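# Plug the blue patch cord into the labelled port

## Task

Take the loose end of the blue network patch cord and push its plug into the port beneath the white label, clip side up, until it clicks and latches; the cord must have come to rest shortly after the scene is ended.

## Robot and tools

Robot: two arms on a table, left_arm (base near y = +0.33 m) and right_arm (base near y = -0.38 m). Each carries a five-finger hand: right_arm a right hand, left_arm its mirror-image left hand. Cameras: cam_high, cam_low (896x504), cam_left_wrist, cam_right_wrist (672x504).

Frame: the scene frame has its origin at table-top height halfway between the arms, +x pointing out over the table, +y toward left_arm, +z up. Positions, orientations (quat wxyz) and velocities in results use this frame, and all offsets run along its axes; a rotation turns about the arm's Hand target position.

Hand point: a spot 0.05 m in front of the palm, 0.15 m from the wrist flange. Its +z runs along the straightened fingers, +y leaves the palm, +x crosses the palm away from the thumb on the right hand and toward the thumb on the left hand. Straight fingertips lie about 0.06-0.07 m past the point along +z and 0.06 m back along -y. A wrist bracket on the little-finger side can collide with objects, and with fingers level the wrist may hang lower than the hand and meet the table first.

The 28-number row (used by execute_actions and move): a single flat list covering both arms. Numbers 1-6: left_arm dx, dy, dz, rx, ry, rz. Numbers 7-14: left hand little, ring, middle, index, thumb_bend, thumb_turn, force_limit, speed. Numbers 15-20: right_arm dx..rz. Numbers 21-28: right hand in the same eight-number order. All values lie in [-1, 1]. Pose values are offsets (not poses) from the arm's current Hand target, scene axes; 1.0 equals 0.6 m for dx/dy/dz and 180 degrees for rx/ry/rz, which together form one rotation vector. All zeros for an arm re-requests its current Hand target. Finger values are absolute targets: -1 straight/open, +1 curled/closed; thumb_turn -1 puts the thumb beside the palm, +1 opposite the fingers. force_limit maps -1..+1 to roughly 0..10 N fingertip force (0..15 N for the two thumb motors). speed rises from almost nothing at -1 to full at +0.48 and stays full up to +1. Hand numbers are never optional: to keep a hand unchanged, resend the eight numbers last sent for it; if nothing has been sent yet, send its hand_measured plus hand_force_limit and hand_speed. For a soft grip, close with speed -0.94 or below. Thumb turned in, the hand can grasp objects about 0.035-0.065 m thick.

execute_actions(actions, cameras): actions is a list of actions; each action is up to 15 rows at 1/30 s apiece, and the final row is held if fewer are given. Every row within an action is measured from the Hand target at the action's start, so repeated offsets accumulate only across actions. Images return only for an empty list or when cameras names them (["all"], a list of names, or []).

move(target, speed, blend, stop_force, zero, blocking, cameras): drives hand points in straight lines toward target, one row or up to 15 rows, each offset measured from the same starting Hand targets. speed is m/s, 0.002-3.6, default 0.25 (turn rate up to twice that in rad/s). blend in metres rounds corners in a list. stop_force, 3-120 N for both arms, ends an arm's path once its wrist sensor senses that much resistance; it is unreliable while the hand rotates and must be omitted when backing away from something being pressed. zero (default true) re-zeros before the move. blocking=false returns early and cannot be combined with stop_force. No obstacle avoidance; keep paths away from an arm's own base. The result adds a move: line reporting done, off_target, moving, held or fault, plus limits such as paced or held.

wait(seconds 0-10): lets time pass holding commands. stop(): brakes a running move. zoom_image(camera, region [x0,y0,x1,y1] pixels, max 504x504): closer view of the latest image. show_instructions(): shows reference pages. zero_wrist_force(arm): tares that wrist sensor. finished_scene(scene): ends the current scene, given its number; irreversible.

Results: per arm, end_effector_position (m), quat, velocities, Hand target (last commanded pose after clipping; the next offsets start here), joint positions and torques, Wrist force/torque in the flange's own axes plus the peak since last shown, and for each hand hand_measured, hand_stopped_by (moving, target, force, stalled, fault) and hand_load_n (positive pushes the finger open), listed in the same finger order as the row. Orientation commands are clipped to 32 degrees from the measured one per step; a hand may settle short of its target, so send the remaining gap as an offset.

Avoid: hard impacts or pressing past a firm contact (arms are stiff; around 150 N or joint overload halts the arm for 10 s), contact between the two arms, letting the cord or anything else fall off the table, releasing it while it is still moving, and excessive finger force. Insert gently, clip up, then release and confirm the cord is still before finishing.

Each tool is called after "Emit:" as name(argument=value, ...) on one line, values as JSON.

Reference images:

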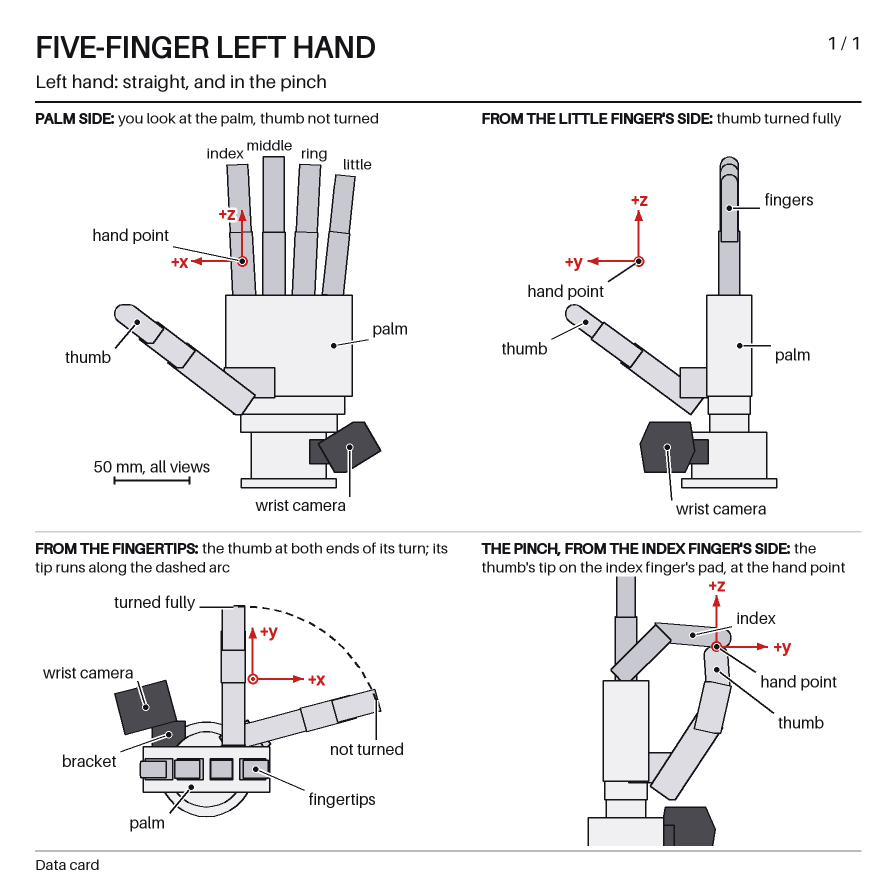

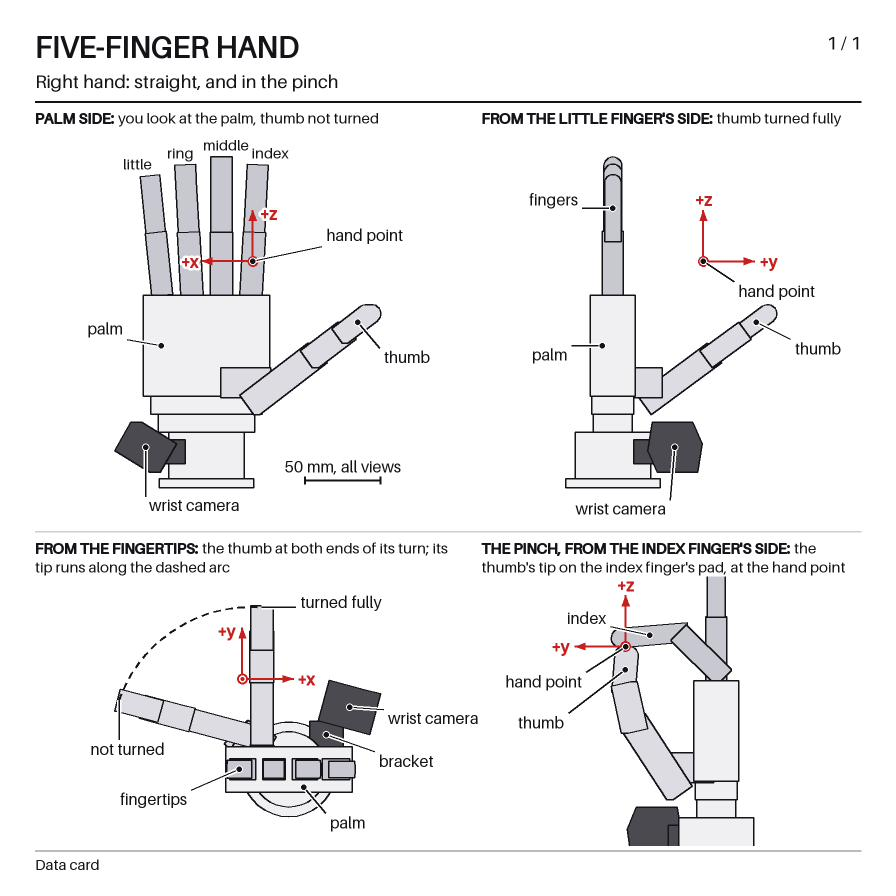

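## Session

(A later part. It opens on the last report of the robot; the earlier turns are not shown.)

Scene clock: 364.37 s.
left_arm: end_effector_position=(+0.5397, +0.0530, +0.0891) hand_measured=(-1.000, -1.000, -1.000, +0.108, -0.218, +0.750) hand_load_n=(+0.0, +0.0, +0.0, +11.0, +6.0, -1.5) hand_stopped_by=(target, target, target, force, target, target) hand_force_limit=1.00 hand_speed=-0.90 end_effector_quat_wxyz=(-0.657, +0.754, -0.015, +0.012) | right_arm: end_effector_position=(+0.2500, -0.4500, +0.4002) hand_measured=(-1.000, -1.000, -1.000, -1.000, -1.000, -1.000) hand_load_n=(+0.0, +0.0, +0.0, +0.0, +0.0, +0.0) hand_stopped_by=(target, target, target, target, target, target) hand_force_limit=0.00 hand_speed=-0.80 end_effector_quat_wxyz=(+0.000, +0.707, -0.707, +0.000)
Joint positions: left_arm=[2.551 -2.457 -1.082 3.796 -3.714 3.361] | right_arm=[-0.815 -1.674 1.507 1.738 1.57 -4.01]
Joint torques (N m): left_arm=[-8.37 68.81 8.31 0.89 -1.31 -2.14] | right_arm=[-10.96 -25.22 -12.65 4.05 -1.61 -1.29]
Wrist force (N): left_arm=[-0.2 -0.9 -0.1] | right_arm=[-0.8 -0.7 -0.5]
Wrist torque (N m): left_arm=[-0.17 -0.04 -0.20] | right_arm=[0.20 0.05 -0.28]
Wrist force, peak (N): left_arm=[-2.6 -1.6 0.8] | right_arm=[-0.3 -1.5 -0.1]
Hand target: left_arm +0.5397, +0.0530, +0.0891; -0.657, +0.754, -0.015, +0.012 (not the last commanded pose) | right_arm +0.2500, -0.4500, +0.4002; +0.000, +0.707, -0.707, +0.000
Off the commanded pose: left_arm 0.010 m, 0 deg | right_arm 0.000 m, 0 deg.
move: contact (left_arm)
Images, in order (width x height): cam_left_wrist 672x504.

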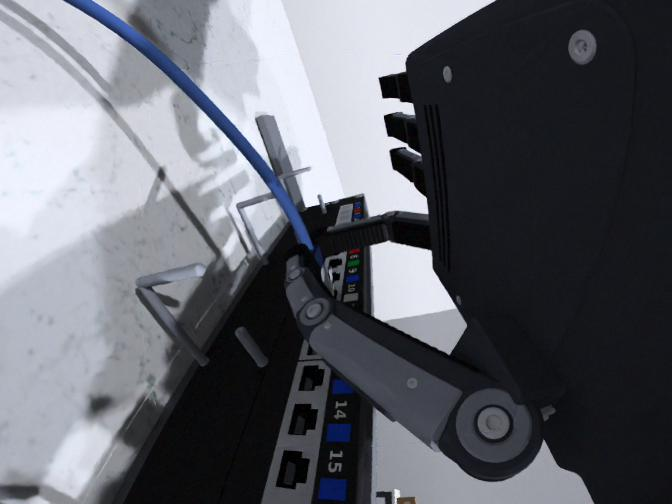

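Emit:
move(target=[-0.0033,0.002,0.0,0,0,0,-1,-1,-1,0.75,-0.216,0.75,1.0,-0.9,0,0,0,0,0,0,-1,-1,-1,-1,-1,-1,0,-0.8], speed=0.02)

Emit:
move(target=[0.02,-0.00245,0,0,0,0,-1,-1,-1,0.75,-0.216,0.75,1.0,-0.9,0,0,0,0,0,0,-1,-1,-1,-1,-1,-1,0,-0.8], speed=0.006, stop_force=3, cameras=["cam_left_wrist"])

Emit:
zoom_image(camera="cam_left_wrist", region=[322, 254, 358, 310])

Scene clock: 365.50 s.
left_arm: end_effector_position=(+0.5378, +0.0541, +0.0891) hand_measured=(-1.000, -1.000, -1.000, +0.108, -0.218, +0.750) hand_load_n=(+0.0, +0.0, +0.0, +11.0, +6.5, -1.0) hand_stopped_by=(target, target, target, force, target, target) hand_force_limit=1.00 hand_speed=-0.90 end_effector_quat_wxyz=(-0.657, +0.754, -0.015, +0.012) | right_arm: end_effector_position=(+0.2500, -0.4500, +0.4002) hand_measured=(-1.000, -1.000, -1.000, -1.000, -1.000, -1.000) hand_load_n=(+0.0, -0.5, +0.0, +0.0, +0.0, +0.0) hand_stopped_by=(target, target, target, target, target, target) hand_force_limit=0.00 hand_speed=-0.80 end_effector_quat_wxyz=(+0.000, +0.707, -0.707, +0.000)
Joint positions: left_arm=[2.551 -2.452 -1.092 3.8 -3.714 3.361] | right_arm=[-0.815 -1.674 1.507 1.738 1.57 -4.01]
Joint torques (N m): left_arm=[-9.38 68.69 10.04 1.58 -1.42 -1.92] | right_arm=[-9.83 -24.96 -12.39 4.21 -1.57 -1.24]
Wrist force (N): left_arm=[0.3 -0.7 0.0] | right_arm=[-0.2 -1.3 -0.1]
Wrist torque (N m): left_arm=[-0.15 -0.05 -0.18] | right_arm=[0.08 -0.04 -0.26]
Wrist force, peak (N): left_arm=[0.3 -1.1 0.1] | right_arm=[-0.7 -1.6 -0.1]
Hand target: left_arm +0.5378, +0.0542, +0.0891; -0.657, +0.754, -0.015, +0.012 | right_arm +0.2500, -0.4500, +0.4002; +0.000, +0.707, -0.707, +0.000
Off the commanded pose: left_arm 0.000 m, 0 deg | right_arm 0.000 m, 0 deg.
move: done

Scene clock: 367.17 s.
left_arm: end_effector_position=(+0.5403, +0.0539, +0.0891) hand_measured=(-1.000, -1.000, -1.000, +0.108, -0.218, +0.750) hand_load_n=(+0.0, -0.5, +0.0, +11.0, +6.0, -2.0) hand_stopped_by=(target, target, target, force, target, target) hand_force_limit=1.00 hand_speed=-0.90 end_effector_quat_wxyz=(-0.657, +0.754, -0.015, +0.012) | right_arm: end_effector_position=(+0.2500, -0.4500, +0.4002) hand_measured=(-1.000, -1.000, -1.000, -1.000, -1.000, -1.000) hand_load_n=(+0.0, +0.5, +0.0, +0.0, +0.0, +0.0) hand_stopped_by=(target, target, target, target, target, target) hand_force_limit=0.00 hand_speed=-0.80 end_effector_quat_wxyz=(+0.000, +0.707, -0.707, +0.000)
Joint positions: left_arm=[2.553 -2.456 -1.083 3.797 -3.712 3.362] | right_arm=[-0.815 -1.674 1.507 1.738 1.57 -4.01]
Joint torques (N m): left_arm=[-9.11 68.98 8.08 1.05 -1.43 -2.19] | right_arm=[-10.34 -24.54 -11.76 4.05 -1.54 -1.51]
Wrist force (N): left_arm=[-0.1 -1.0 0.0] | right_arm=[-0.1 -1.0 -0.4]
Wrist torque (N m): left_arm=[-0.20 -0.06 -0.18] | right_arm=[0.14 -0.05 -0.24]
Wrist force, peak (N): left_arm=[-2.9 -1.2 0.9] | right_arm=[-0.8 -1.5 -0.3]
Hand target: left_arm +0.5403, +0.0538, +0.0891; -0.657, +0.754, -0.015, +0.012 (not the last commanded pose) | right_arm +0.2500, -0.4500, +0.4002; +0.000, +0.707, -0.707, +0.000
Off the commanded pose: left_arm 0.010 m, 0 deg | right_arm 0.000 m, 0 deg.
move: contact (left_arm)
Images, in order (width x height): cam_left_wrist 672x504.

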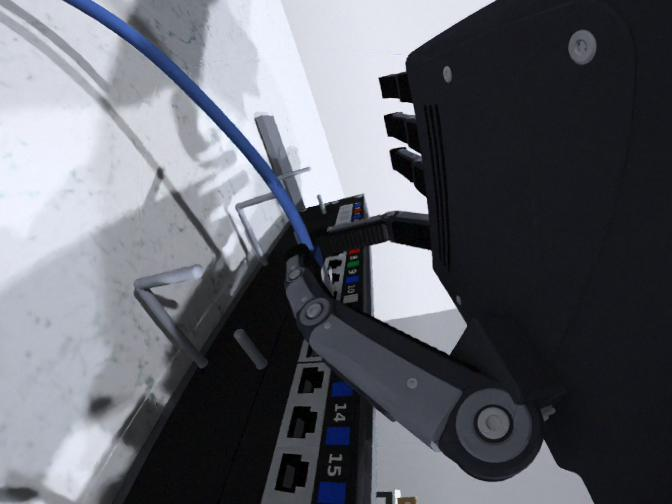

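Scaled by 9.000 from the camera's 672x504 image, which has a finer 960x720 frame.

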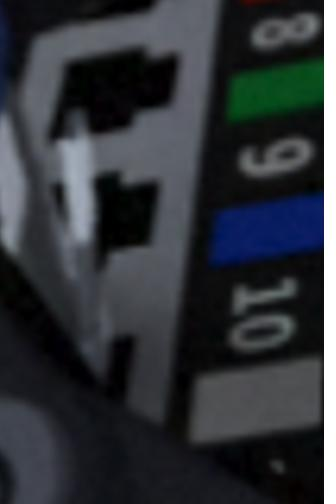

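Emit:
move(target=[-0.0042,0.00215,0.0,0,0,0,-1,-1,-1,0.75,-0.216,0.75,1.0,-0.9,0,0,0,0,0,0,-1,-1,-1,-1,-1,-1,0,-0.8], speed=0.02)

Emit:
move(target=[0.02,-0.00245,0,0,0,0,-1,-1,-1,0.75,-0.216,0.75,1.0,-0.9,0,0,0,0,0,0,-1,-1,-1,-1,-1,-1,0,-0.8], speed=0.006, stop_force=3, cameras=["cam_left_wrist"])

Emit:
zoom_image(camera="cam_left_wrist", region=[322, 254, 358, 310])

Scene clock: 368.10 s.
left_arm: end_effector_position=(+0.5378, +0.0551, +0.0891) hand_measured=(-1.000, -1.000, -1.000, +0.108, -0.218, +0.750) hand_load_n=(+0.0, +0.0, +0.0, +11.0, +6.5, -1.5) hand_stopped_by=(target, target, target, force, target, target) hand_force_limit=1.00 hand_speed=-0.90 end_effector_quat_wxyz=(-0.657, +0.754, -0.015, +0.012) | right_arm: end_effector_position=(+0.2500, -0.4500, +0.4002) hand_measured=(-1.000, -1.000, -1.000, -1.000, -1.000, -1.000) hand_load_n=(+0.0, +0.0, +0.0, +0.0, +0.0, +0.0) hand_stopped_by=(target, target, target, target, target, target) hand_force_limit=0.00 hand_speed=-0.80 end_effector_quat_wxyz=(+0.000, +0.707, -0.707, +0.000)
Joint positions: left_arm=[2.552 -2.45 -1.095 3.803 -3.713 3.361] | right_arm=[-0.815 -1.674 1.507 1.738 1.57 -4.01]
Joint torques (N m): left_arm=[-10.17 68.95 8.64 0.91 -1.71 -2.28] | right_arm=[-10.88 -25.58 -12.98 4.19 -1.53 -1.3]
Wrist force (N): left_arm=[0.4 -0.9 0.1] | right_arm=[-0.6 -0.9 -0.3]
Wrist torque (N m): left_arm=[-0.19 -0.04 -0.14] | right_arm=[0.16 0.02 -0.26]
Wrist force, peak (N): left_arm=[0.5 -1.0 -0.1] | right_arm=[-0.9 -1.2 -0.1]
Hand target: left_arm +0.5378, +0.0551, +0.0891; -0.657, +0.754, -0.015, +0.012 | right_arm +0.2500, -0.4500, +0.4002; +0.000, +0.707, -0.707, +0.000
Off the commanded pose: left_arm 0.000 m, 0 deg | right_arm 0.000 m, 0 deg.
move: done

Scene clock: 370.63 s.
left_arm: end_effector_position=(+0.5455, +0.0542, +0.0891) hand_measured=(-1.000, -1.000, -1.000, +0.108, -0.218, +0.750) hand_load_n=(-0.5, +0.0, +0.0, +10.5, +7.5, -1.0) hand_stopped_by=(target, target, target, force, target, target) hand_force_limit=1.00 hand_speed=-0.90 end_effector_quat_wxyz=(-0.657, +0.754, -0.015, +0.012) | right_arm: end_effector_position=(+0.2500, -0.4500, +0.4002) hand_measured=(-1.000, -1.000, -1.000, -1.000, -1.000, -1.000) hand_load_n=(+0.0, +0.0, +0.0, +0.0, +0.0, +0.0) hand_stopped_by=(target, target, target, target, target, target) hand_force_limit=0.00 hand_speed=-0.80 end_effector_quat_wxyz=(+0.000, +0.707, -0.707, +0.000)
Joint positions: left_arm=[2.557 -2.465 -1.067 3.791 -3.708 3.364] | right_arm=[-0.815 -1.674 1.507 1.738 1.57 -4.01]
Joint torques (N m): left_arm=[-9.76 70.35 8.94 0.96 -1.43 -2.04] | right_arm=[-11.02 -25 -13.08 4.16 -1.57 -1.22]
Wrist force (N): left_arm=[-0.2 -0.2 0.2] | right_arm=[-0.5 -1.2 -0.1]
Wrist torque (N m): left_arm=[-0.15 -0.04 -0.21] | right_arm=[0.11 0.00 -0.27]
Wrist force, peak (N): left_arm=[-2.7 -1.1 0.9] | right_arm=[-0.8 -1.4 -0.1]
Hand target: left_arm +0.5455, +0.0542, +0.0891; -0.657, +0.754, -0.015, +0.012 (not the last commanded pose) | right_arm +0.2500, -0.4500, +0.4002; +0.000, +0.707, -0.707, +0.000
Off the commanded pose: left_arm 0.004 m, 0 deg | right_arm 0.000 m, 0 deg.
move: contact (left_arm)
Images, in order (width x height): cam_left_wrist 672x504.

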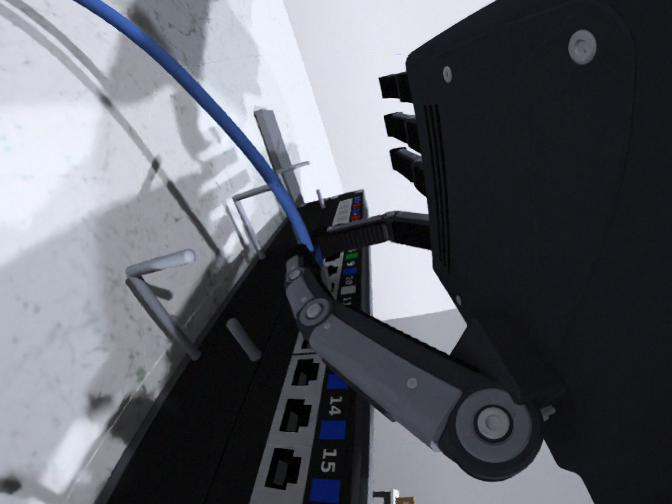

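Scaled by 9.000 from the camera's 672x504 image, which has a finer 960x720 frame.

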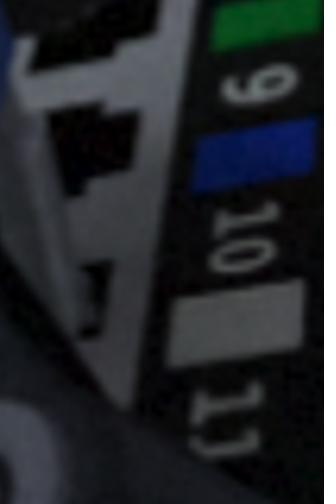

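Emit:
move(target=[0.025,-0.00306,0,0,0,0,-1,-1,-1,0.75,-0.216,0.75,1.0,-0.9,0,0,0,0,0,0,-1,-1,-1,-1,-1,-1,0,-0.8], speed=0.006, stop_force=6, cameras=["cam_left_wrist"])

Emit:
zoom_image(camera="cam_left_wrist", region=[322, 254, 358, 310])

Scene clock: 372.63 s.
left_arm: end_effector_position=(+0.5491, +0.0537, +0.0891) hand_measured=(-1.000, -1.000, -1.000, +0.108, -0.218, +0.750) hand_load_n=(+0.0, +0.0, +0.0, +10.0, +7.5, -4.5) hand_stopped_by=(target, target, target, force, target, target) hand_force_limit=1.00 hand_speed=-0.90 end_effector_quat_wxyz=(-0.657, +0.754, -0.015, +0.012) | right_arm: end_effector_position=(+0.2500, -0.4500, +0.4002) hand_measured=(-1.000, -1.000, -1.000, -1.000, -1.000, -1.000) hand_load_n=(+0.0, +0.0, +0.0, +0.0, +0.0, +0.0) hand_stopped_by=(target, target, target, target, target, target) hand_force_limit=0.00 hand_speed=-0.80 end_effector_quat_wxyz=(+0.000, +0.707, -0.707, +0.000)
Joint positions: left_arm=[2.559 -2.472 -1.053 3.786 -3.706 3.365] | right_arm=[-0.815 -1.674 1.507 1.738 1.57 -4.01]
Joint torques (N m): left_arm=[-6.46 70.88 11.21 1.96 -0.5 -2.66] | right_arm=[-10.97 -24.58 -13.64 4.19 -1.55 -1.25]
Wrist force (N): left_arm=[-4.7 1.0 0.0] | right_arm=[-0.5 -1.1 -0.1]
Wrist torque (N m): left_arm=[-0.16 -0.03 -0.17] | right_arm=[0.11 0.00 -0.26]
Wrist force, peak (N): left_arm=[-6.9 -0.1 0.6] | right_arm=[-0.5 -1.5 -0.2]
Hand target: left_arm +0.5491, +0.0537, +0.0891; -0.657, +0.754, -0.015, +0.012 (not the last commanded pose) | right_arm +0.2500, -0.4500, +0.4002; +0.000, +0.707, -0.707, +0.000
Off the commanded pose: left_arm 0.011 m, 0 deg | right_arm 0.000 m, 0 deg.
move: contact (left_arm)
Images, in order (width x height): cam_left_wrist 672x504.

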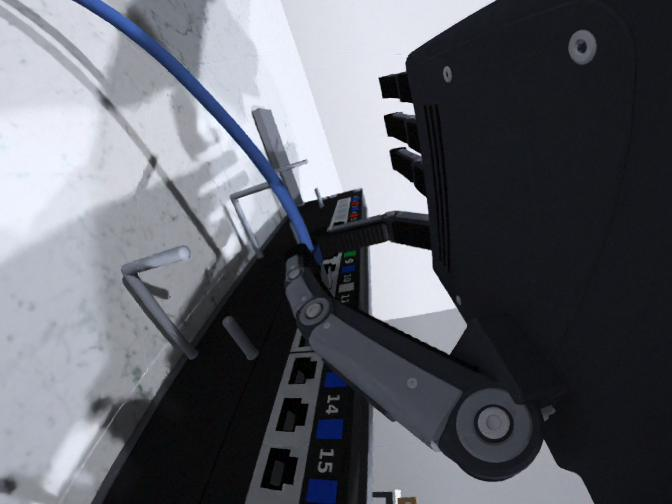

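Scaled by 9.000 from the camera's 672x504 image, which has a finer 960x720 frame.

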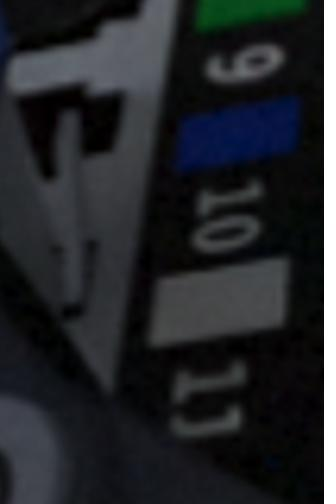

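Emit:
move(target=[0.02,-0.00245,0,0,0,0,-1,-1,-1,0.75,-0.216,0.75,1.0,-0.9,0,0,0,0,0,0,-1,-1,-1,-1,-1,-1,0,-0.8], speed=0.006, stop_force=10, zero=false, cameras=["cam_left_wrist"])

Emit:
zoom_image(camera="cam_left_wrist", region=[322, 254, 358, 310])

Scene clock: 374.27 s.
left_arm: end_effector_position=(+0.5505, +0.0535, +0.0891) hand_measured=(-1.000, -1.000, -1.000, +0.108, -0.218, +0.750) hand_load_n=(+0.0, +0.0, +0.0, +9.5, +7.5, -7.5) hand_stopped_by=(target, target, target, force, target, target) hand_force_limit=1.00 hand_speed=-0.90 end_effector_quat_wxyz=(-0.656, +0.754, -0.015, +0.012) | right_arm: end_effector_position=(+0.2500, -0.4500, +0.4002) hand_measured=(-1.000, -1.000, -1.000, -1.000, -1.000, -1.000) hand_load_n=(+0.0, +0.0, +0.0, +0.0, -0.5, +0.0) hand_stopped_by=(target, target, target, target, target, target) hand_force_limit=0.00 hand_speed=-0.80 end_effector_quat_wxyz=(+0.000, +0.707, -0.707, +0.000)
Joint positions: left_arm=[2.56 -2.475 -1.048 3.783 -3.705 3.365] | right_arm=[-0.815 -1.674 1.507 1.738 1.57 -4.01]
Joint torques (N m): left_arm=[-6.54 72.08 13.3 2.59 0.41 -3.09] | right_arm=[-10.46 -24.4 -13.7 4.02 -1.68 -1.3]
Wrist force (N): left_arm=[-8.7 1.8 -0.3] | right_arm=[-0.7 -1.1 -0.3]
Wrist torque (N m): left_arm=[-0.17 0.02 -0.15] | right_arm=[0.13 0.03 -0.27]
Wrist force, peak (N): left_arm=[-10.9 0.4 0.4] | right_arm=[-0.1 -1.4 -0.1]
Hand target: left_arm +0.5505, +0.0535, +0.0891; -0.656, +0.754, -0.015, +0.012 (not the last commanded pose) | right_arm +0.2500, -0.4500, +0.4002; +0.000, +0.707, -0.707, +0.000
Off the commanded pose: left_arm 0.011 m, 0 deg | right_arm 0.000 m, 0 deg.
move: contact (left_arm)
Images, in order (width x height): cam_left_wrist 672x504.

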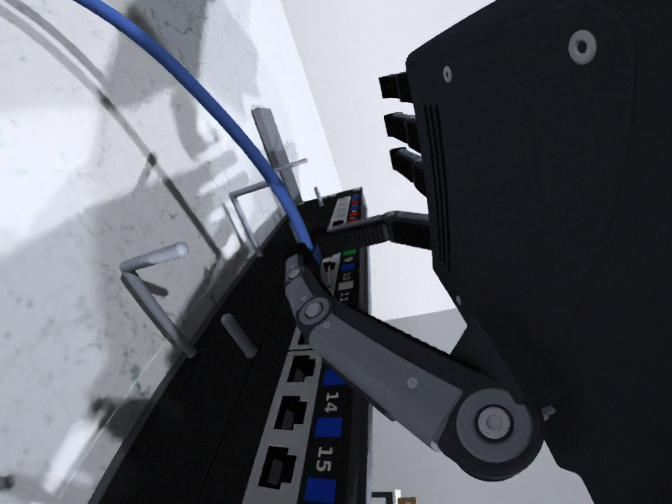

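Scaled by 9.000 from the camera's 672x504 image, which has a finer 960x720 frame.

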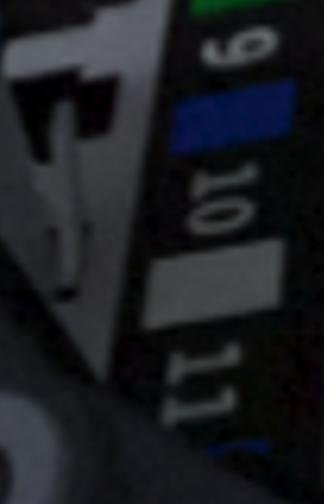

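Emit:
zoom_image(camera="cam_left_wrist", region=[280, 220, 380, 320])

Scaled by 5.040 from the camera's 672x504 image, which has a finer 960x720 frame.

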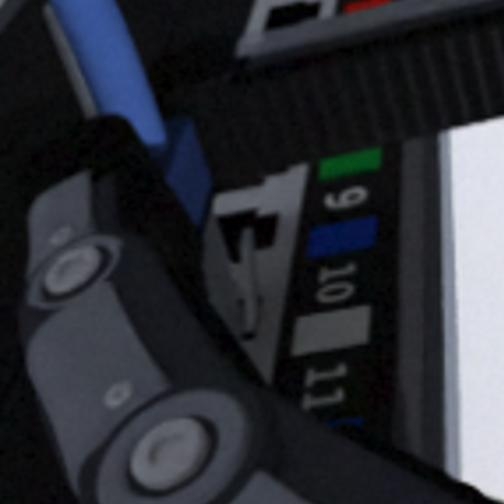

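Emit:
move(target=[0.005,-0.00061,0,0,0,0,-1,-1,-1,0.75,-0.216,0.75,1.0,-0.9,0,0,0,0,0,0,-1,-1,-1,-1,-1,-1,0,-0.8], speed=0.006, stop_force=16, zero=false, cameras=["cam_left_wrist"])

Emit:
zoom_image(camera="cam_left_wrist", region=[280, 220, 380, 320])

Scene clock: 376.20 s.
left_arm: end_effector_position=(+0.5535, +0.0532, +0.0891) hand_measured=(-1.000, -1.000, -1.000, +0.108, -0.218, +0.750) hand_load_n=(+0.0, +0.0, -0.5, +8.5, +4.5, -10.0) hand_stopped_by=(target, target, target, force, target, target) hand_force_limit=1.00 hand_speed=-0.90 end_effector_quat_wxyz=(-0.656, +0.754, -0.015, +0.012) | right_arm: end_effector_position=(+0.2500, -0.4500, +0.4002) hand_measured=(-1.000, -1.000, -1.000, -1.000, -1.000, -1.000) hand_load_n=(+0.0, +0.0, +0.0, +0.0, +0.0, +0.0) hand_stopped_by=(target, target, target, target, target, target) hand_force_limit=0.00 hand_speed=-0.80 end_effector_quat_wxyz=(+0.000, +0.707, -0.707, +0.000)
Joint positions: left_arm=[2.562 -2.481 -1.036 3.779 -3.703 3.366] | right_arm=[-0.815 -1.674 1.507 1.738 1.57 -4.01]
Joint torques (N m): left_arm=[11.59 48.71 30.87 0.38 5.87 1.56] | right_arm=[-10.2 -24.02 -13.08 4.06 -1.28 -1.1]
Wrist force (N): left_arm=[-11.8 -0.9 -1.9] | right_arm=[-0.3 -1.1 -0.1]
Wrist torque (N m): left_arm=[-0.17 0.01 -0.14] | right_arm=[0.13 -0.03 -0.26]
Wrist force, peak (N): left_arm=[-12.0 -1.8 -2.0] | right_arm=[-0.8 -1.2 -0.1]
Hand target: left_arm +0.5535, +0.0532, +0.0891; -0.656, +0.754, -0.015, +0.012 | right_arm +0.2500, -0.4500, +0.4002; +0.000, +0.707, -0.707, +0.000
Off the commanded pose: left_arm 0.000 m, 0 deg | right_arm 0.000 m, 0 deg.
move: done
Images, in order (width x height): cam_left_wrist 672x504.

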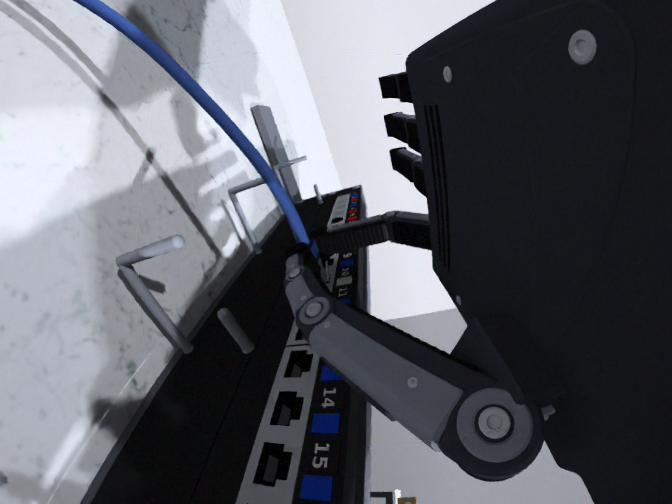

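Scaled by 5.040 from the camera's 672x504 image, which has a finer 960x720 frame.

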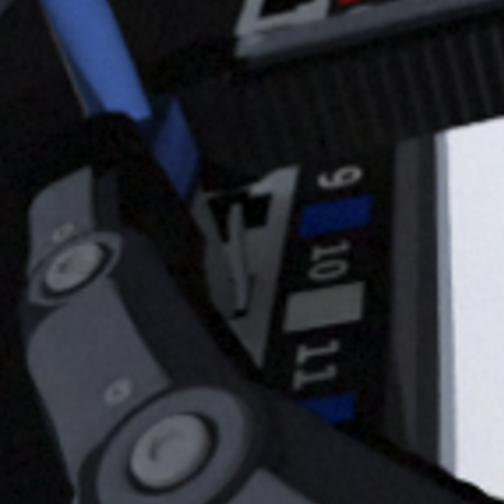

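Emit:
zoom_image(camera="cam_left_wrist", region=[314, 250, 344, 295])

Scaled by 11.200 from the camera's 672x504 image, which has a finer 960x720 frame.

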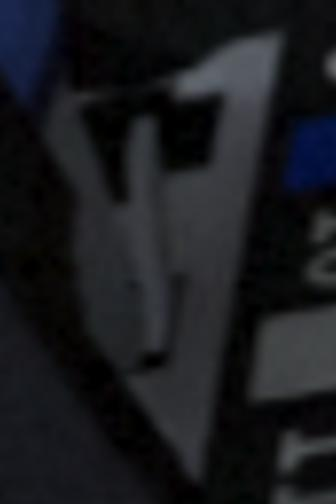

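Emit:
move(target=[-0.0025,0.00031,0,0,0,0,-1,-1,-1,0.75,-0.216,0.75,1.0,-0.9,0,0,0,0,0,0,-1,-1,-1,-1,-1,-1,0,-0.8], speed=0.01, cameras=["cam_left_wrist"])

Emit:
zoom_image(camera="cam_left_wrist", region=[280, 220, 380, 320])

Scene clock: 377.73 s.
left_arm: end_effector_position=(+0.5521, +0.0533, +0.0891) hand_measured=(-1.000, -1.000, -1.000, +0.108, -0.218, +0.750) hand_load_n=(+0.0, +0.0, -0.5, +8.5, +6.0, -4.5) hand_stopped_by=(target, target, target, force, target, target) hand_force_limit=1.00 hand_speed=-0.90 end_effector_quat_wxyz=(-0.656, +0.754, -0.015, +0.012) | right_arm: end_effector_position=(+0.2500, -0.4500, +0.4002) hand_measured=(-1.000, -1.000, -1.000, -1.000, -1.000, -1.000) hand_load_n=(+0.0, +0.0, +0.0, +0.0, +0.0, +0.0) hand_stopped_by=(target, target, target, target, target, target) hand_force_limit=0.00 hand_speed=-0.80 end_effector_quat_wxyz=(+0.000, +0.707, -0.707, +0.000)
Joint positions: left_arm=[2.561 -2.478 -1.042 3.781 -3.704 3.366] | right_arm=[-0.815 -1.674 1.507 1.738 1.57 -4.01]
Joint torques (N m): left_arm=[-9.09 68.99 9.88 1.1 -1.5 -2.49] | right_arm=[-11.95 -24.73 -12.83 4.07 -1.54 -1.06]
Wrist force (N): left_arm=[0.0 -0.6 -1.5] | right_arm=[-0.3 -1.0 -0.2]
Wrist torque (N m): left_arm=[-0.19 -0.01 -0.08] | right_arm=[0.13 -0.03 -0.25]
Wrist force, peak (N): left_arm=[-12.1 -1.7 -2.1] | right_arm=[-0.7 -1.5 -0.1]
Hand target: left_arm +0.5520, +0.0533, +0.0891; -0.656, +0.754, -0.015, +0.012 | right_arm +0.2500, -0.4500, +0.4002; +0.000, +0.707, -0.707, +0.000
Off the commanded pose: left_arm 0.000 m, 0 deg | right_arm 0.000 m, 0 deg.
move: done
Images, in order (width x height): cam_left_wrist 672x504.

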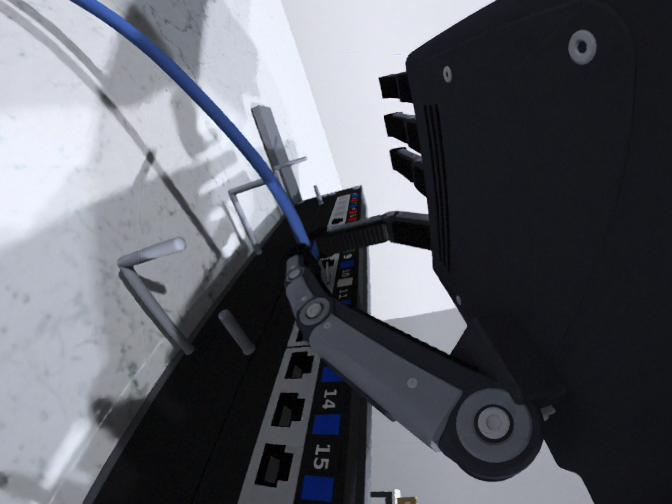

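Scaled by 5.040 from the camera's 672x504 image, which has a finer 960x720 frame.

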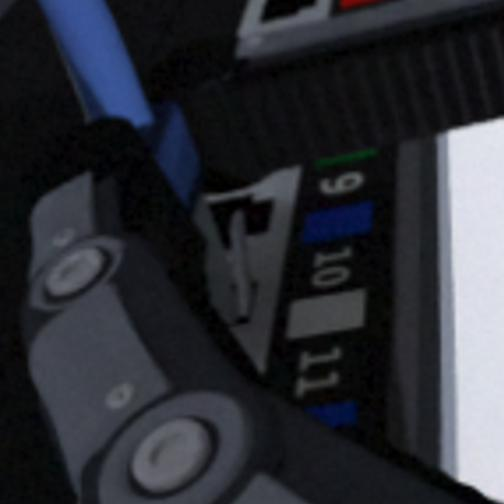

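Emit:
move(target=[0,0,0,0,0,0,-1,-1,-1,-0.02,-0.216,0.75,1.0,-0.95,0,0,0,0,0,0,-1,-1,-1,-1,-1,-1,0,-0.8], speed=0.01, cameras=["cam_left_wrist"])

Emit:
zoom_image(camera="cam_left_wrist", region=[280, 220, 380, 320])

Scene clock: 379.13 s.
left_arm: end_effector_position=(+0.5520, +0.0533, +0.0891) hand_measured=(-1.000, -1.000, -1.000, -0.020, -0.218, +0.750) hand_load_n=(+0.0, +0.0, +0.0, +0.0, +3.5, -3.5) hand_stopped_by=(target, target, target, target, target, target) hand_force_limit=1.00 hand_speed=-0.95 end_effector_quat_wxyz=(-0.656, +0.754, -0.015, +0.012) | right_arm: end_effector_position=(+0.2500, -0.4500, +0.4002) hand_measured=(-1.000, -1.000, -1.000, -1.000, -1.000, -1.000) hand_load_n=(+0.0, +0.0, +0.0, +0.0, +0.0, +0.0) hand_stopped_by=(target, target, target, target, target, target) hand_force_limit=0.00 hand_speed=-0.80 end_effector_quat_wxyz=(+0.000, +0.707, -0.707, +0.000)
Joint positions: left_arm=[2.561 -2.478 -1.042 3.781 -3.704 3.366] | right_arm=[-0.815 -1.674 1.507 1.738 1.57 -4.01]
Joint torques (N m): left_arm=[-1.29 70.35 10.52 0.98 1.82 -1.94] | right_arm=[-10.13 -25.23 -13.09 4.13 -1.61 -1.06]
Wrist force (N): left_arm=[-2.2 0.8 -3.1] | right_arm=[-0.6 -0.9 -0.2]
Wrist torque (N m): left_arm=[-0.18 -0.04 -0.07] | right_arm=[0.14 0.01 -0.27]
Wrist force, peak (N): left_arm=[-2.3 0.9 -3.2] | right_arm=[-0.7 -1.3 -0.2]
Hand target: left_arm +0.5520, +0.0533, +0.0891; -0.656, +0.754, -0.015, +0.012 | right_arm +0.2500, -0.4500, +0.4002; +0.000, +0.707, -0.707, +0.000
Off the commanded pose: left_arm 0.000 m, 0 deg | right_arm 0.000 m, 0 deg.
move: done
Images, in order (width x height): cam_left_wrist 672x504.

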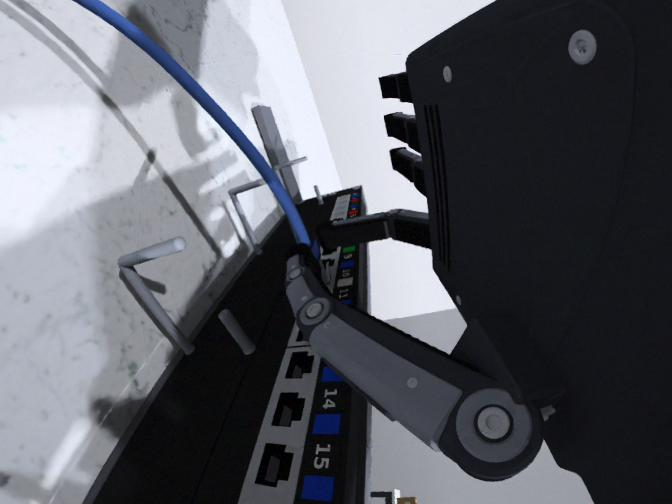

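Scaled by 5.040 from the camera's 672x504 image, which has a finer 960x720 frame.

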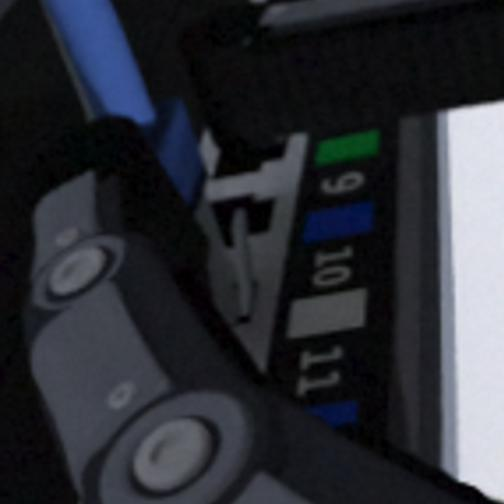

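Emit:
move(target=[[0,-0.005,0,0,0,0,-1,-1,-1,-0.02,-0.216,0.75,1.0,-0.95,0,0,0,0,0,0,-1,-1,-1,-1,-1,-1,0,-0.8],[-0.02,-0.0026,0,0,0,0,-1,-1,-1,-0.02,-0.216,0.75,1.0,-0.95,0,0,0,0,0,0,-1,-1,-1,-1,-1,-1,0,-0.8]], speed=0.015, cameras=["cam_left_wrist"])

Emit:
zoom_image(camera="cam_left_wrist", region=[280, 220, 380, 320])

Scene clock: 380.97 s.
left_arm: end_effector_position=(+0.5401, +0.0518, +0.0891) hand_measured=(-1.000, -1.000, -1.000, -0.020, -0.218, +0.750) hand_load_n=(+0.0, +0.0, +0.0, +0.0, +0.5, +0.0) hand_stopped_by=(target, target, target, target, target, target) hand_force_limit=1.00 hand_speed=-0.95 end_effector_quat_wxyz=(-0.656, +0.754, -0.015, +0.012) | right_arm: end_effector_position=(+0.2500, -0.4500, +0.4002) hand_measured=(-1.000, -1.000, -1.000, -1.000, -1.000, -1.000) hand_load_n=(+0.0, +0.0, +0.0, +0.0, +0.0, +0.0) hand_stopped_by=(target, target, target, target, target, target) hand_force_limit=0.00 hand_speed=-0.80 end_effector_quat_wxyz=(+0.000, +0.707, -0.707, +0.000)
Joint positions: left_arm=[2.55 -2.46 -1.076 3.793 -3.715 3.36] | right_arm=[-0.815 -1.674 1.507 1.738 1.57 -4.01]
Joint torques (N m): left_arm=[-10.86 67.62 9.02 1.13 -1.52 -2.23] | right_arm=[-9.4 -24.16 -12.37 4.05 -1.46 -0.87]
Wrist force (N): left_arm=[0.4 -1.0 -0.1] | right_arm=[-0.4 -1.1 -0.4]
Wrist torque (N m): left_arm=[-0.17 -0.06 0.00] | right_arm=[0.13 -0.01 -0.26]
Wrist force, peak (N): left_arm=[-2.1 1.3 -2.9] | right_arm=[-0.6 -1.4 -0.3]
Hand target: left_arm +0.5400, +0.0518, +0.0891; -0.656, +0.754, -0.015, +0.012 | right_arm +0.2500, -0.4500, +0.4002; +0.000, +0.707, -0.707, +0.000
Off the commanded pose: left_arm 0.000 m, 0 deg | right_arm 0.000 m, 0 deg.
move: done
Images, in order (width x height): cam_left_wrist 672x504.

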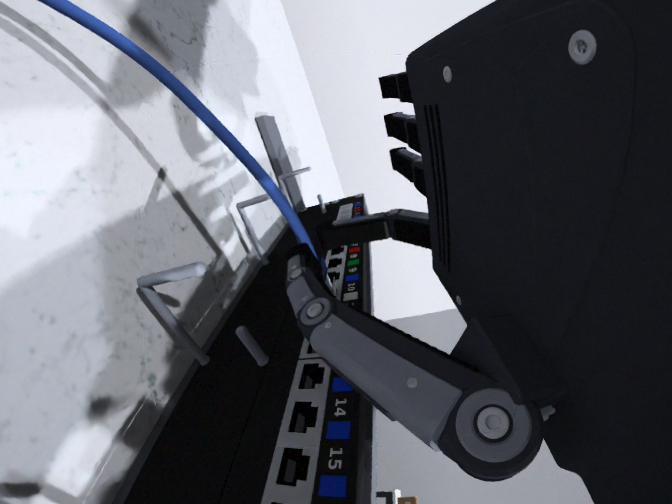

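Scaled by 5.040 from the camera's 672x504 image, which has a finer 960x720 frame.

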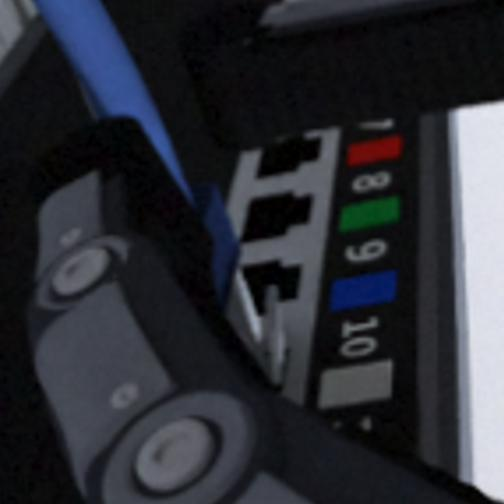

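Emit:
move(target=[-0.0417,0.0051,0,0,0,0,-1,-1,-1,-0.02,-0.216,0.75,1.0,-0.95,0,0,0,0,0,0,-1,-1,-1,-1,-1,-1,0,-0.8], speed=0.03, cameras=["cam_left_wrist"])

Emit:
zoom_image(camera="cam_left_wrist", region=[300, 240, 380, 340])

Scene clock: 382.60 s.
left_arm: end_effector_position=(+0.5151, +0.0548, +0.0891) hand_measured=(-1.000, -1.000, -1.000, -0.020, -0.218, +0.750) hand_load_n=(+0.0, -0.5, +0.0, +0.0, +0.0, +0.0) hand_stopped_by=(target, target, target, target, target, target) hand_force_limit=1.00 hand_speed=-0.95 end_effector_quat_wxyz=(-0.656, +0.754, -0.015, +0.012) | right_arm: end_effector_position=(+0.2500, -0.4500, +0.4002) hand_measured=(-1.000, -1.000, -1.000, -1.000, -1.000, -1.000) hand_load_n=(+0.0, +0.0, +0.0, +0.0, +0.0, +0.0) hand_stopped_by=(target, target, target, target, target, target) hand_force_limit=0.00 hand_speed=-0.80 end_effector_quat_wxyz=(+0.000, +0.707, -0.707, +0.000)
Joint positions: left_arm=[2.534 -2.413 -1.165 3.828 -3.731 3.353] | right_arm=[-0.815 -1.674 1.507 1.738 1.57 -4.01]
Joint torques (N m): left_arm=[-8.94 67.21 10.58 1.27 -1.65 -2.24] | right_arm=[-10.92 -24.65 -11.83 4.1 -1.51 -1.03]
Wrist force (N): left_arm=[0.4 -0.9 -0.2] | right_arm=[-0.4 -0.8 -0.1]
Wrist torque (N m): left_arm=[-0.17 -0.05 -0.01] | right_arm=[0.17 -0.02 -0.26]
Wrist force, peak (N): left_arm=[0.7 -1.1 0.1] | right_arm=[-0.6 -1.3 -0.2]
Hand target: left_arm +0.5150, +0.0548, +0.0891; -0.656, +0.754, -0.015, +0.012 | right_arm +0.2500, -0.4500, +0.4002; +0.000, +0.707, -0.707, +0.000
Off the commanded pose: left_arm 0.000 m, 0 deg | right_arm 0.000 m, 0 deg.
move: done
Images, in order (width x height): cam_left_wrist 672x504.

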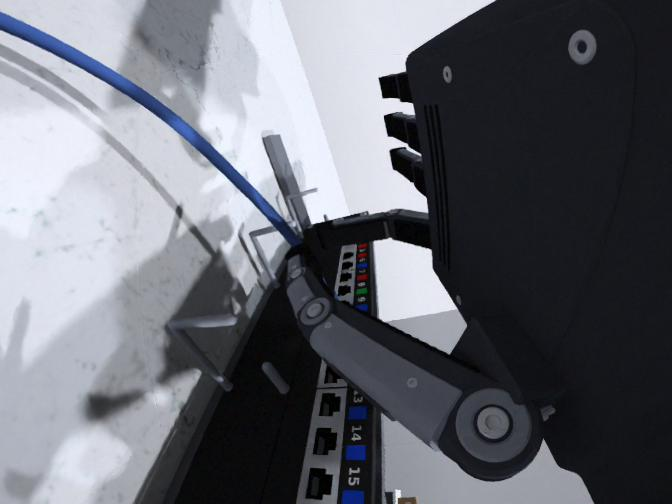

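Scaled by 5.040 from the camera's 672x504 image, which has a finer 960x720 frame.

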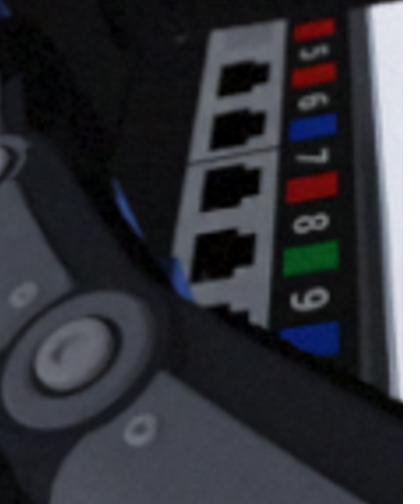

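Emit:
move(target=[0,-0.0083,0.0583,0,0,0,-1,-1,-1,-0.02,-0.216,0.75,1.0,-0.95,0,0,0,0,0,0,-1,-1,-1,-1,-1,-1,0,-0.8], speed=0.05, cameras=["cam_left_wrist"])

Emit:
zoom_image(camera="cam_left_wrist", region=[230, 240, 310, 340])

Scene clock: 384.07 s.
left_arm: end_effector_position=(+0.5150, +0.0499, +0.1240) hand_measured=(-1.000, -1.000, -1.000, -0.020, -0.218, +0.750) hand_load_n=(+0.0, -0.5, +0.0, +0.0, +0.0, +0.0) hand_stopped_by=(target, target, target, target, target, target) hand_force_limit=1.00 hand_speed=-0.95 end_effector_quat_wxyz=(-0.656, +0.754, -0.015, +0.012) | right_arm: end_effector_position=(+0.2500, -0.4500, +0.4002) hand_measured=(-1.000, -1.000, -1.000, -1.000, -1.000, -1.000) hand_load_n=(+0.0, +0.0, +0.0, +0.0, +0.0, +0.0) hand_stopped_by=(target, target, target, target, target, target) hand_force_limit=0.00 hand_speed=-0.80 end_effector_quat_wxyz=(+0.000, +0.707, -0.707, +0.000)
Joint positions: left_arm=[2.528 -2.387 -1.117 3.752 -3.736 3.35] | right_arm=[-0.815 -1.674 1.507 1.738 1.57 -4.01]
Joint torques (N m): left_arm=[-10.15 66.16 25.91 -1.79 -1.45 -2.19] | right_arm=[-11.36 -25.04 -12.74 4.17 -1.46 -1.01]
Wrist force (N): left_arm=[0.4 -1.0 -0.1] | right_arm=[-0.4 -1.2 0.0]
Wrist torque (N m): left_arm=[-0.20 -0.04 0.00] | right_arm=[0.10 -0.02 -0.26]
Wrist force, peak (N): left_arm=[0.4 -1.3 -0.1] | right_arm=[-0.4 -1.4 -0.1]
Hand target: left_arm +0.5150, +0.0499, +0.1241; -0.656, +0.754, -0.015, +0.012 | right_arm +0.2500, -0.4500, +0.4002; +0.000, +0.707, -0.707, +0.000
Off the commanded pose: left_arm 0.000 m, 0 deg | right_arm 0.000 m, 0 deg.
move: done
Images, in order (width x height): cam_left_wrist 672x504.

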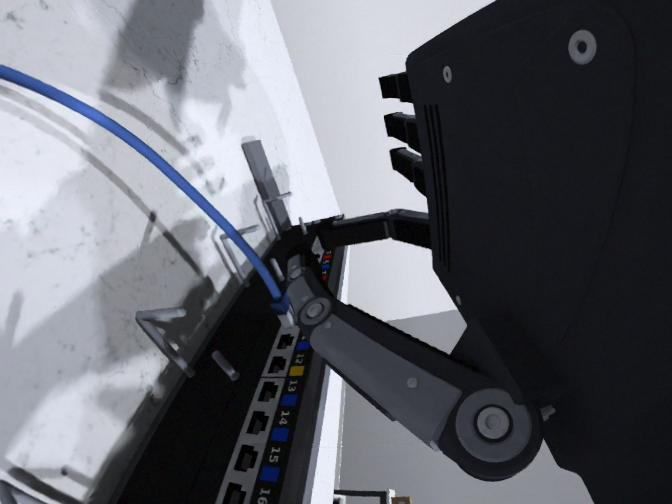

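Scaled by 5.040 from the camera's 672x504 image, which has a finer 960x720 frame.

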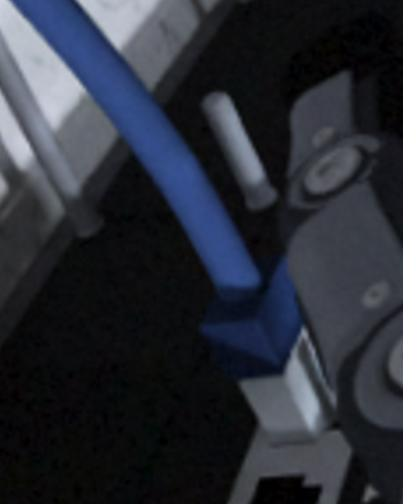

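Emit:
move(target=[[0.033,0.0115,0,0,0,0,-1,-1,-1,-0.02,-0.216,0.75,1.0,-0.95,0,0,0,0,0,0,-1,-1,-1,-1,-1,-1,0,-0.8],[0.033,0.0115,-0.0583,0,0,0,-1,-1,-1,-0.02,-0.216,0.75,1.0,-0.95,0,0,0,0,0,0,-1,-1,-1,-1,-1,-1,0,-0.8]], speed=0.03, stop_force=3, cameras=["cam_left_wrist"])

Emit:
zoom_image(camera="cam_left_wrist", region=[280, 220, 380, 320])

Scene clock: 387.93 s.
left_arm: end_effector_position=(+0.5348, +0.0568, +0.0891) hand_measured=(-1.000, -1.000, -1.000, -0.020, -0.218, +0.750) hand_load_n=(+0.0, +0.0, +0.0, +0.0, +0.0, +0.0) hand_stopped_by=(target, target, target, target, target, target) hand_force_limit=1.00 hand_speed=-0.95 end_effector_quat_wxyz=(-0.656, +0.754, -0.015, +0.012) | right_arm: end_effector_position=(+0.2500, -0.4500, +0.4002) hand_measured=(-1.000, -1.000, -1.000, -1.000, -1.000, -1.000) hand_load_n=(+0.0, +0.0, +0.0, +0.0, +0.0, +0.0) hand_stopped_by=(target, target, target, target, target, target) hand_force_limit=0.00 hand_speed=-0.80 end_effector_quat_wxyz=(+0.000, +0.707, -0.707, +0.000)
Joint positions: left_arm=[2.552 -2.442 -1.111 3.81 -3.713 3.361] | right_arm=[-0.815 -1.674 1.507 1.738 1.57 -4.01]
Joint torques (N m): left_arm=[7.54 46.8 9.17 1.17 2.65 2.1] | right_arm=[-10.6 -24.04 -13.43 4.27 -1.5 -0.96]
Wrist force (N): left_arm=[0.5 -1.1 -0.1] | right_arm=[-0.2 -1.1 -0.4]
Wrist torque (N m): left_arm=[-0.20 -0.06 -0.18] | right_arm=[0.13 -0.04 -0.25]
Wrist force, peak (N): left_arm=[0.5 -1.2 0.1] | right_arm=[-0.8 -1.3 -0.2]
Hand target: left_arm +0.5348, +0.0568, +0.0891; -0.656, +0.754, -0.015, +0.012 | right_arm +0.2500, -0.4500, +0.4002; +0.000, +0.707, -0.707, +0.000
Off the commanded pose: left_arm 0.000 m, 0 deg | right_arm 0.000 m, 0 deg.
move: done
Images, in order (width x height): cam_left_wrist 672x504.

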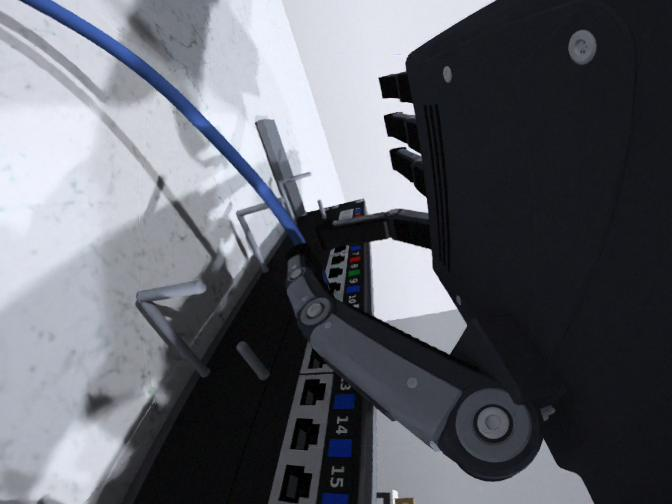

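Scaled by 5.040 from the camera's 672x504 image, which has a finer 960x720 frame.

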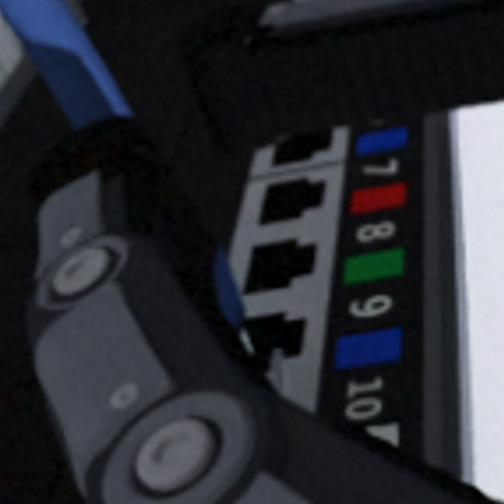

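Emit:
move(target=[0,0.0025,0,0,0,0,-1,-1,-1,0.6,-0.216,0.75,0.0,-0.9,0,0,0,0,0,0,-1,-1,-1,-1,-1,-1,0,-0.8], speed=0.01, cameras=["cam_left_wrist"])

Emit:
zoom_image(camera="cam_left_wrist", region=[280, 220, 380, 320])

Scene clock: 389.30 s.
left_arm: end_effector_position=(+0.5348, +0.0583, +0.0892) hand_measured=(-1.000, -1.000, -1.000, +0.258, -0.218, +0.750) hand_load_n=(+0.0, +0.0, +0.0, +5.5, +2.0, -0.5) hand_stopped_by=(target, target, target, force, target, target) hand_force_limit=0.00 hand_speed=-0.90 end_effector_quat_wxyz=(-0.656, +0.754, -0.015, +0.012) | right_arm: end_effector_position=(+0.2500, -0.4500, +0.4002) hand_measured=(-1.000, -1.000, -1.000, -1.000, -1.000, -1.000) hand_load_n=(+0.0, +0.5, +0.0, +0.0, -0.5, +0.0) hand_stopped_by=(target, target, target, target, target, target) hand_force_limit=0.00 hand_speed=-0.80 end_effector_quat_wxyz=(+0.000, +0.707, -0.707, +0.000)
Joint positions: left_arm=[2.554 -2.439 -1.116 3.813 -3.711 3.362] | right_arm=[-0.815 -1.674 1.507 1.738 1.57 -4.01]
Joint torques (N m): left_arm=[7.07 67.48 9.35 1.3 2.52 2.29] | right_arm=[-11.28 -24.72 -12.29 4.12 -1.3 -0.97]
Wrist force (N): left_arm=[0.2 -2.2 1.1] | right_arm=[-0.4 -1.0 -0.1]
Wrist torque (N m): left_arm=[-0.18 -0.05 -0.20] | right_arm=[0.13 -0.02 -0.25]
Wrist force, peak (N): left_arm=[0.1 -2.9 0.8] | right_arm=[-0.5 -1.3 -0.2]
Hand target: left_arm +0.5348, +0.0583, +0.0891; -0.656, +0.754, -0.015, +0.012 | right_arm +0.2500, -0.4500, +0.4002; +0.000, +0.707, -0.707, +0.000
Off the commanded pose: left_arm 0.000 m, 0 deg | right_arm 0.000 m, 0 deg.
move: done
Images, in order (width x height): cam_left_wrist 672x504.

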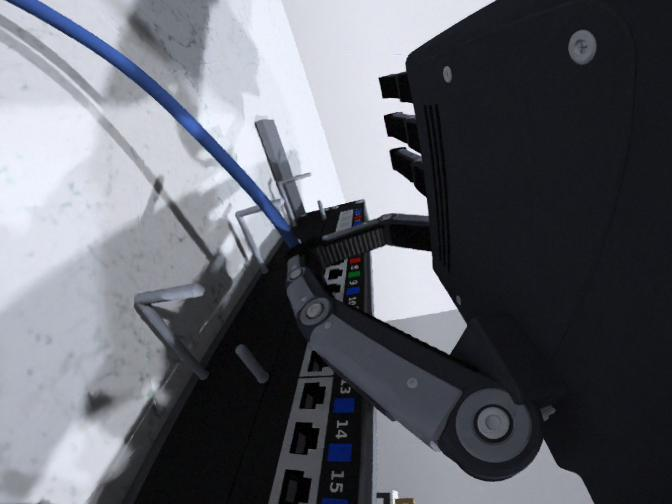

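Scaled by 5.040 from the camera's 672x504 image, which has a finer 960x720 frame.

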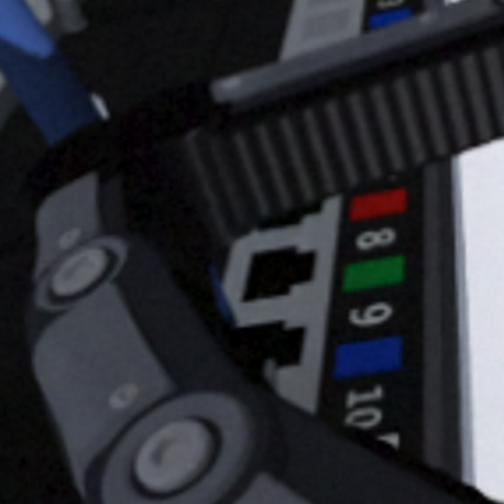

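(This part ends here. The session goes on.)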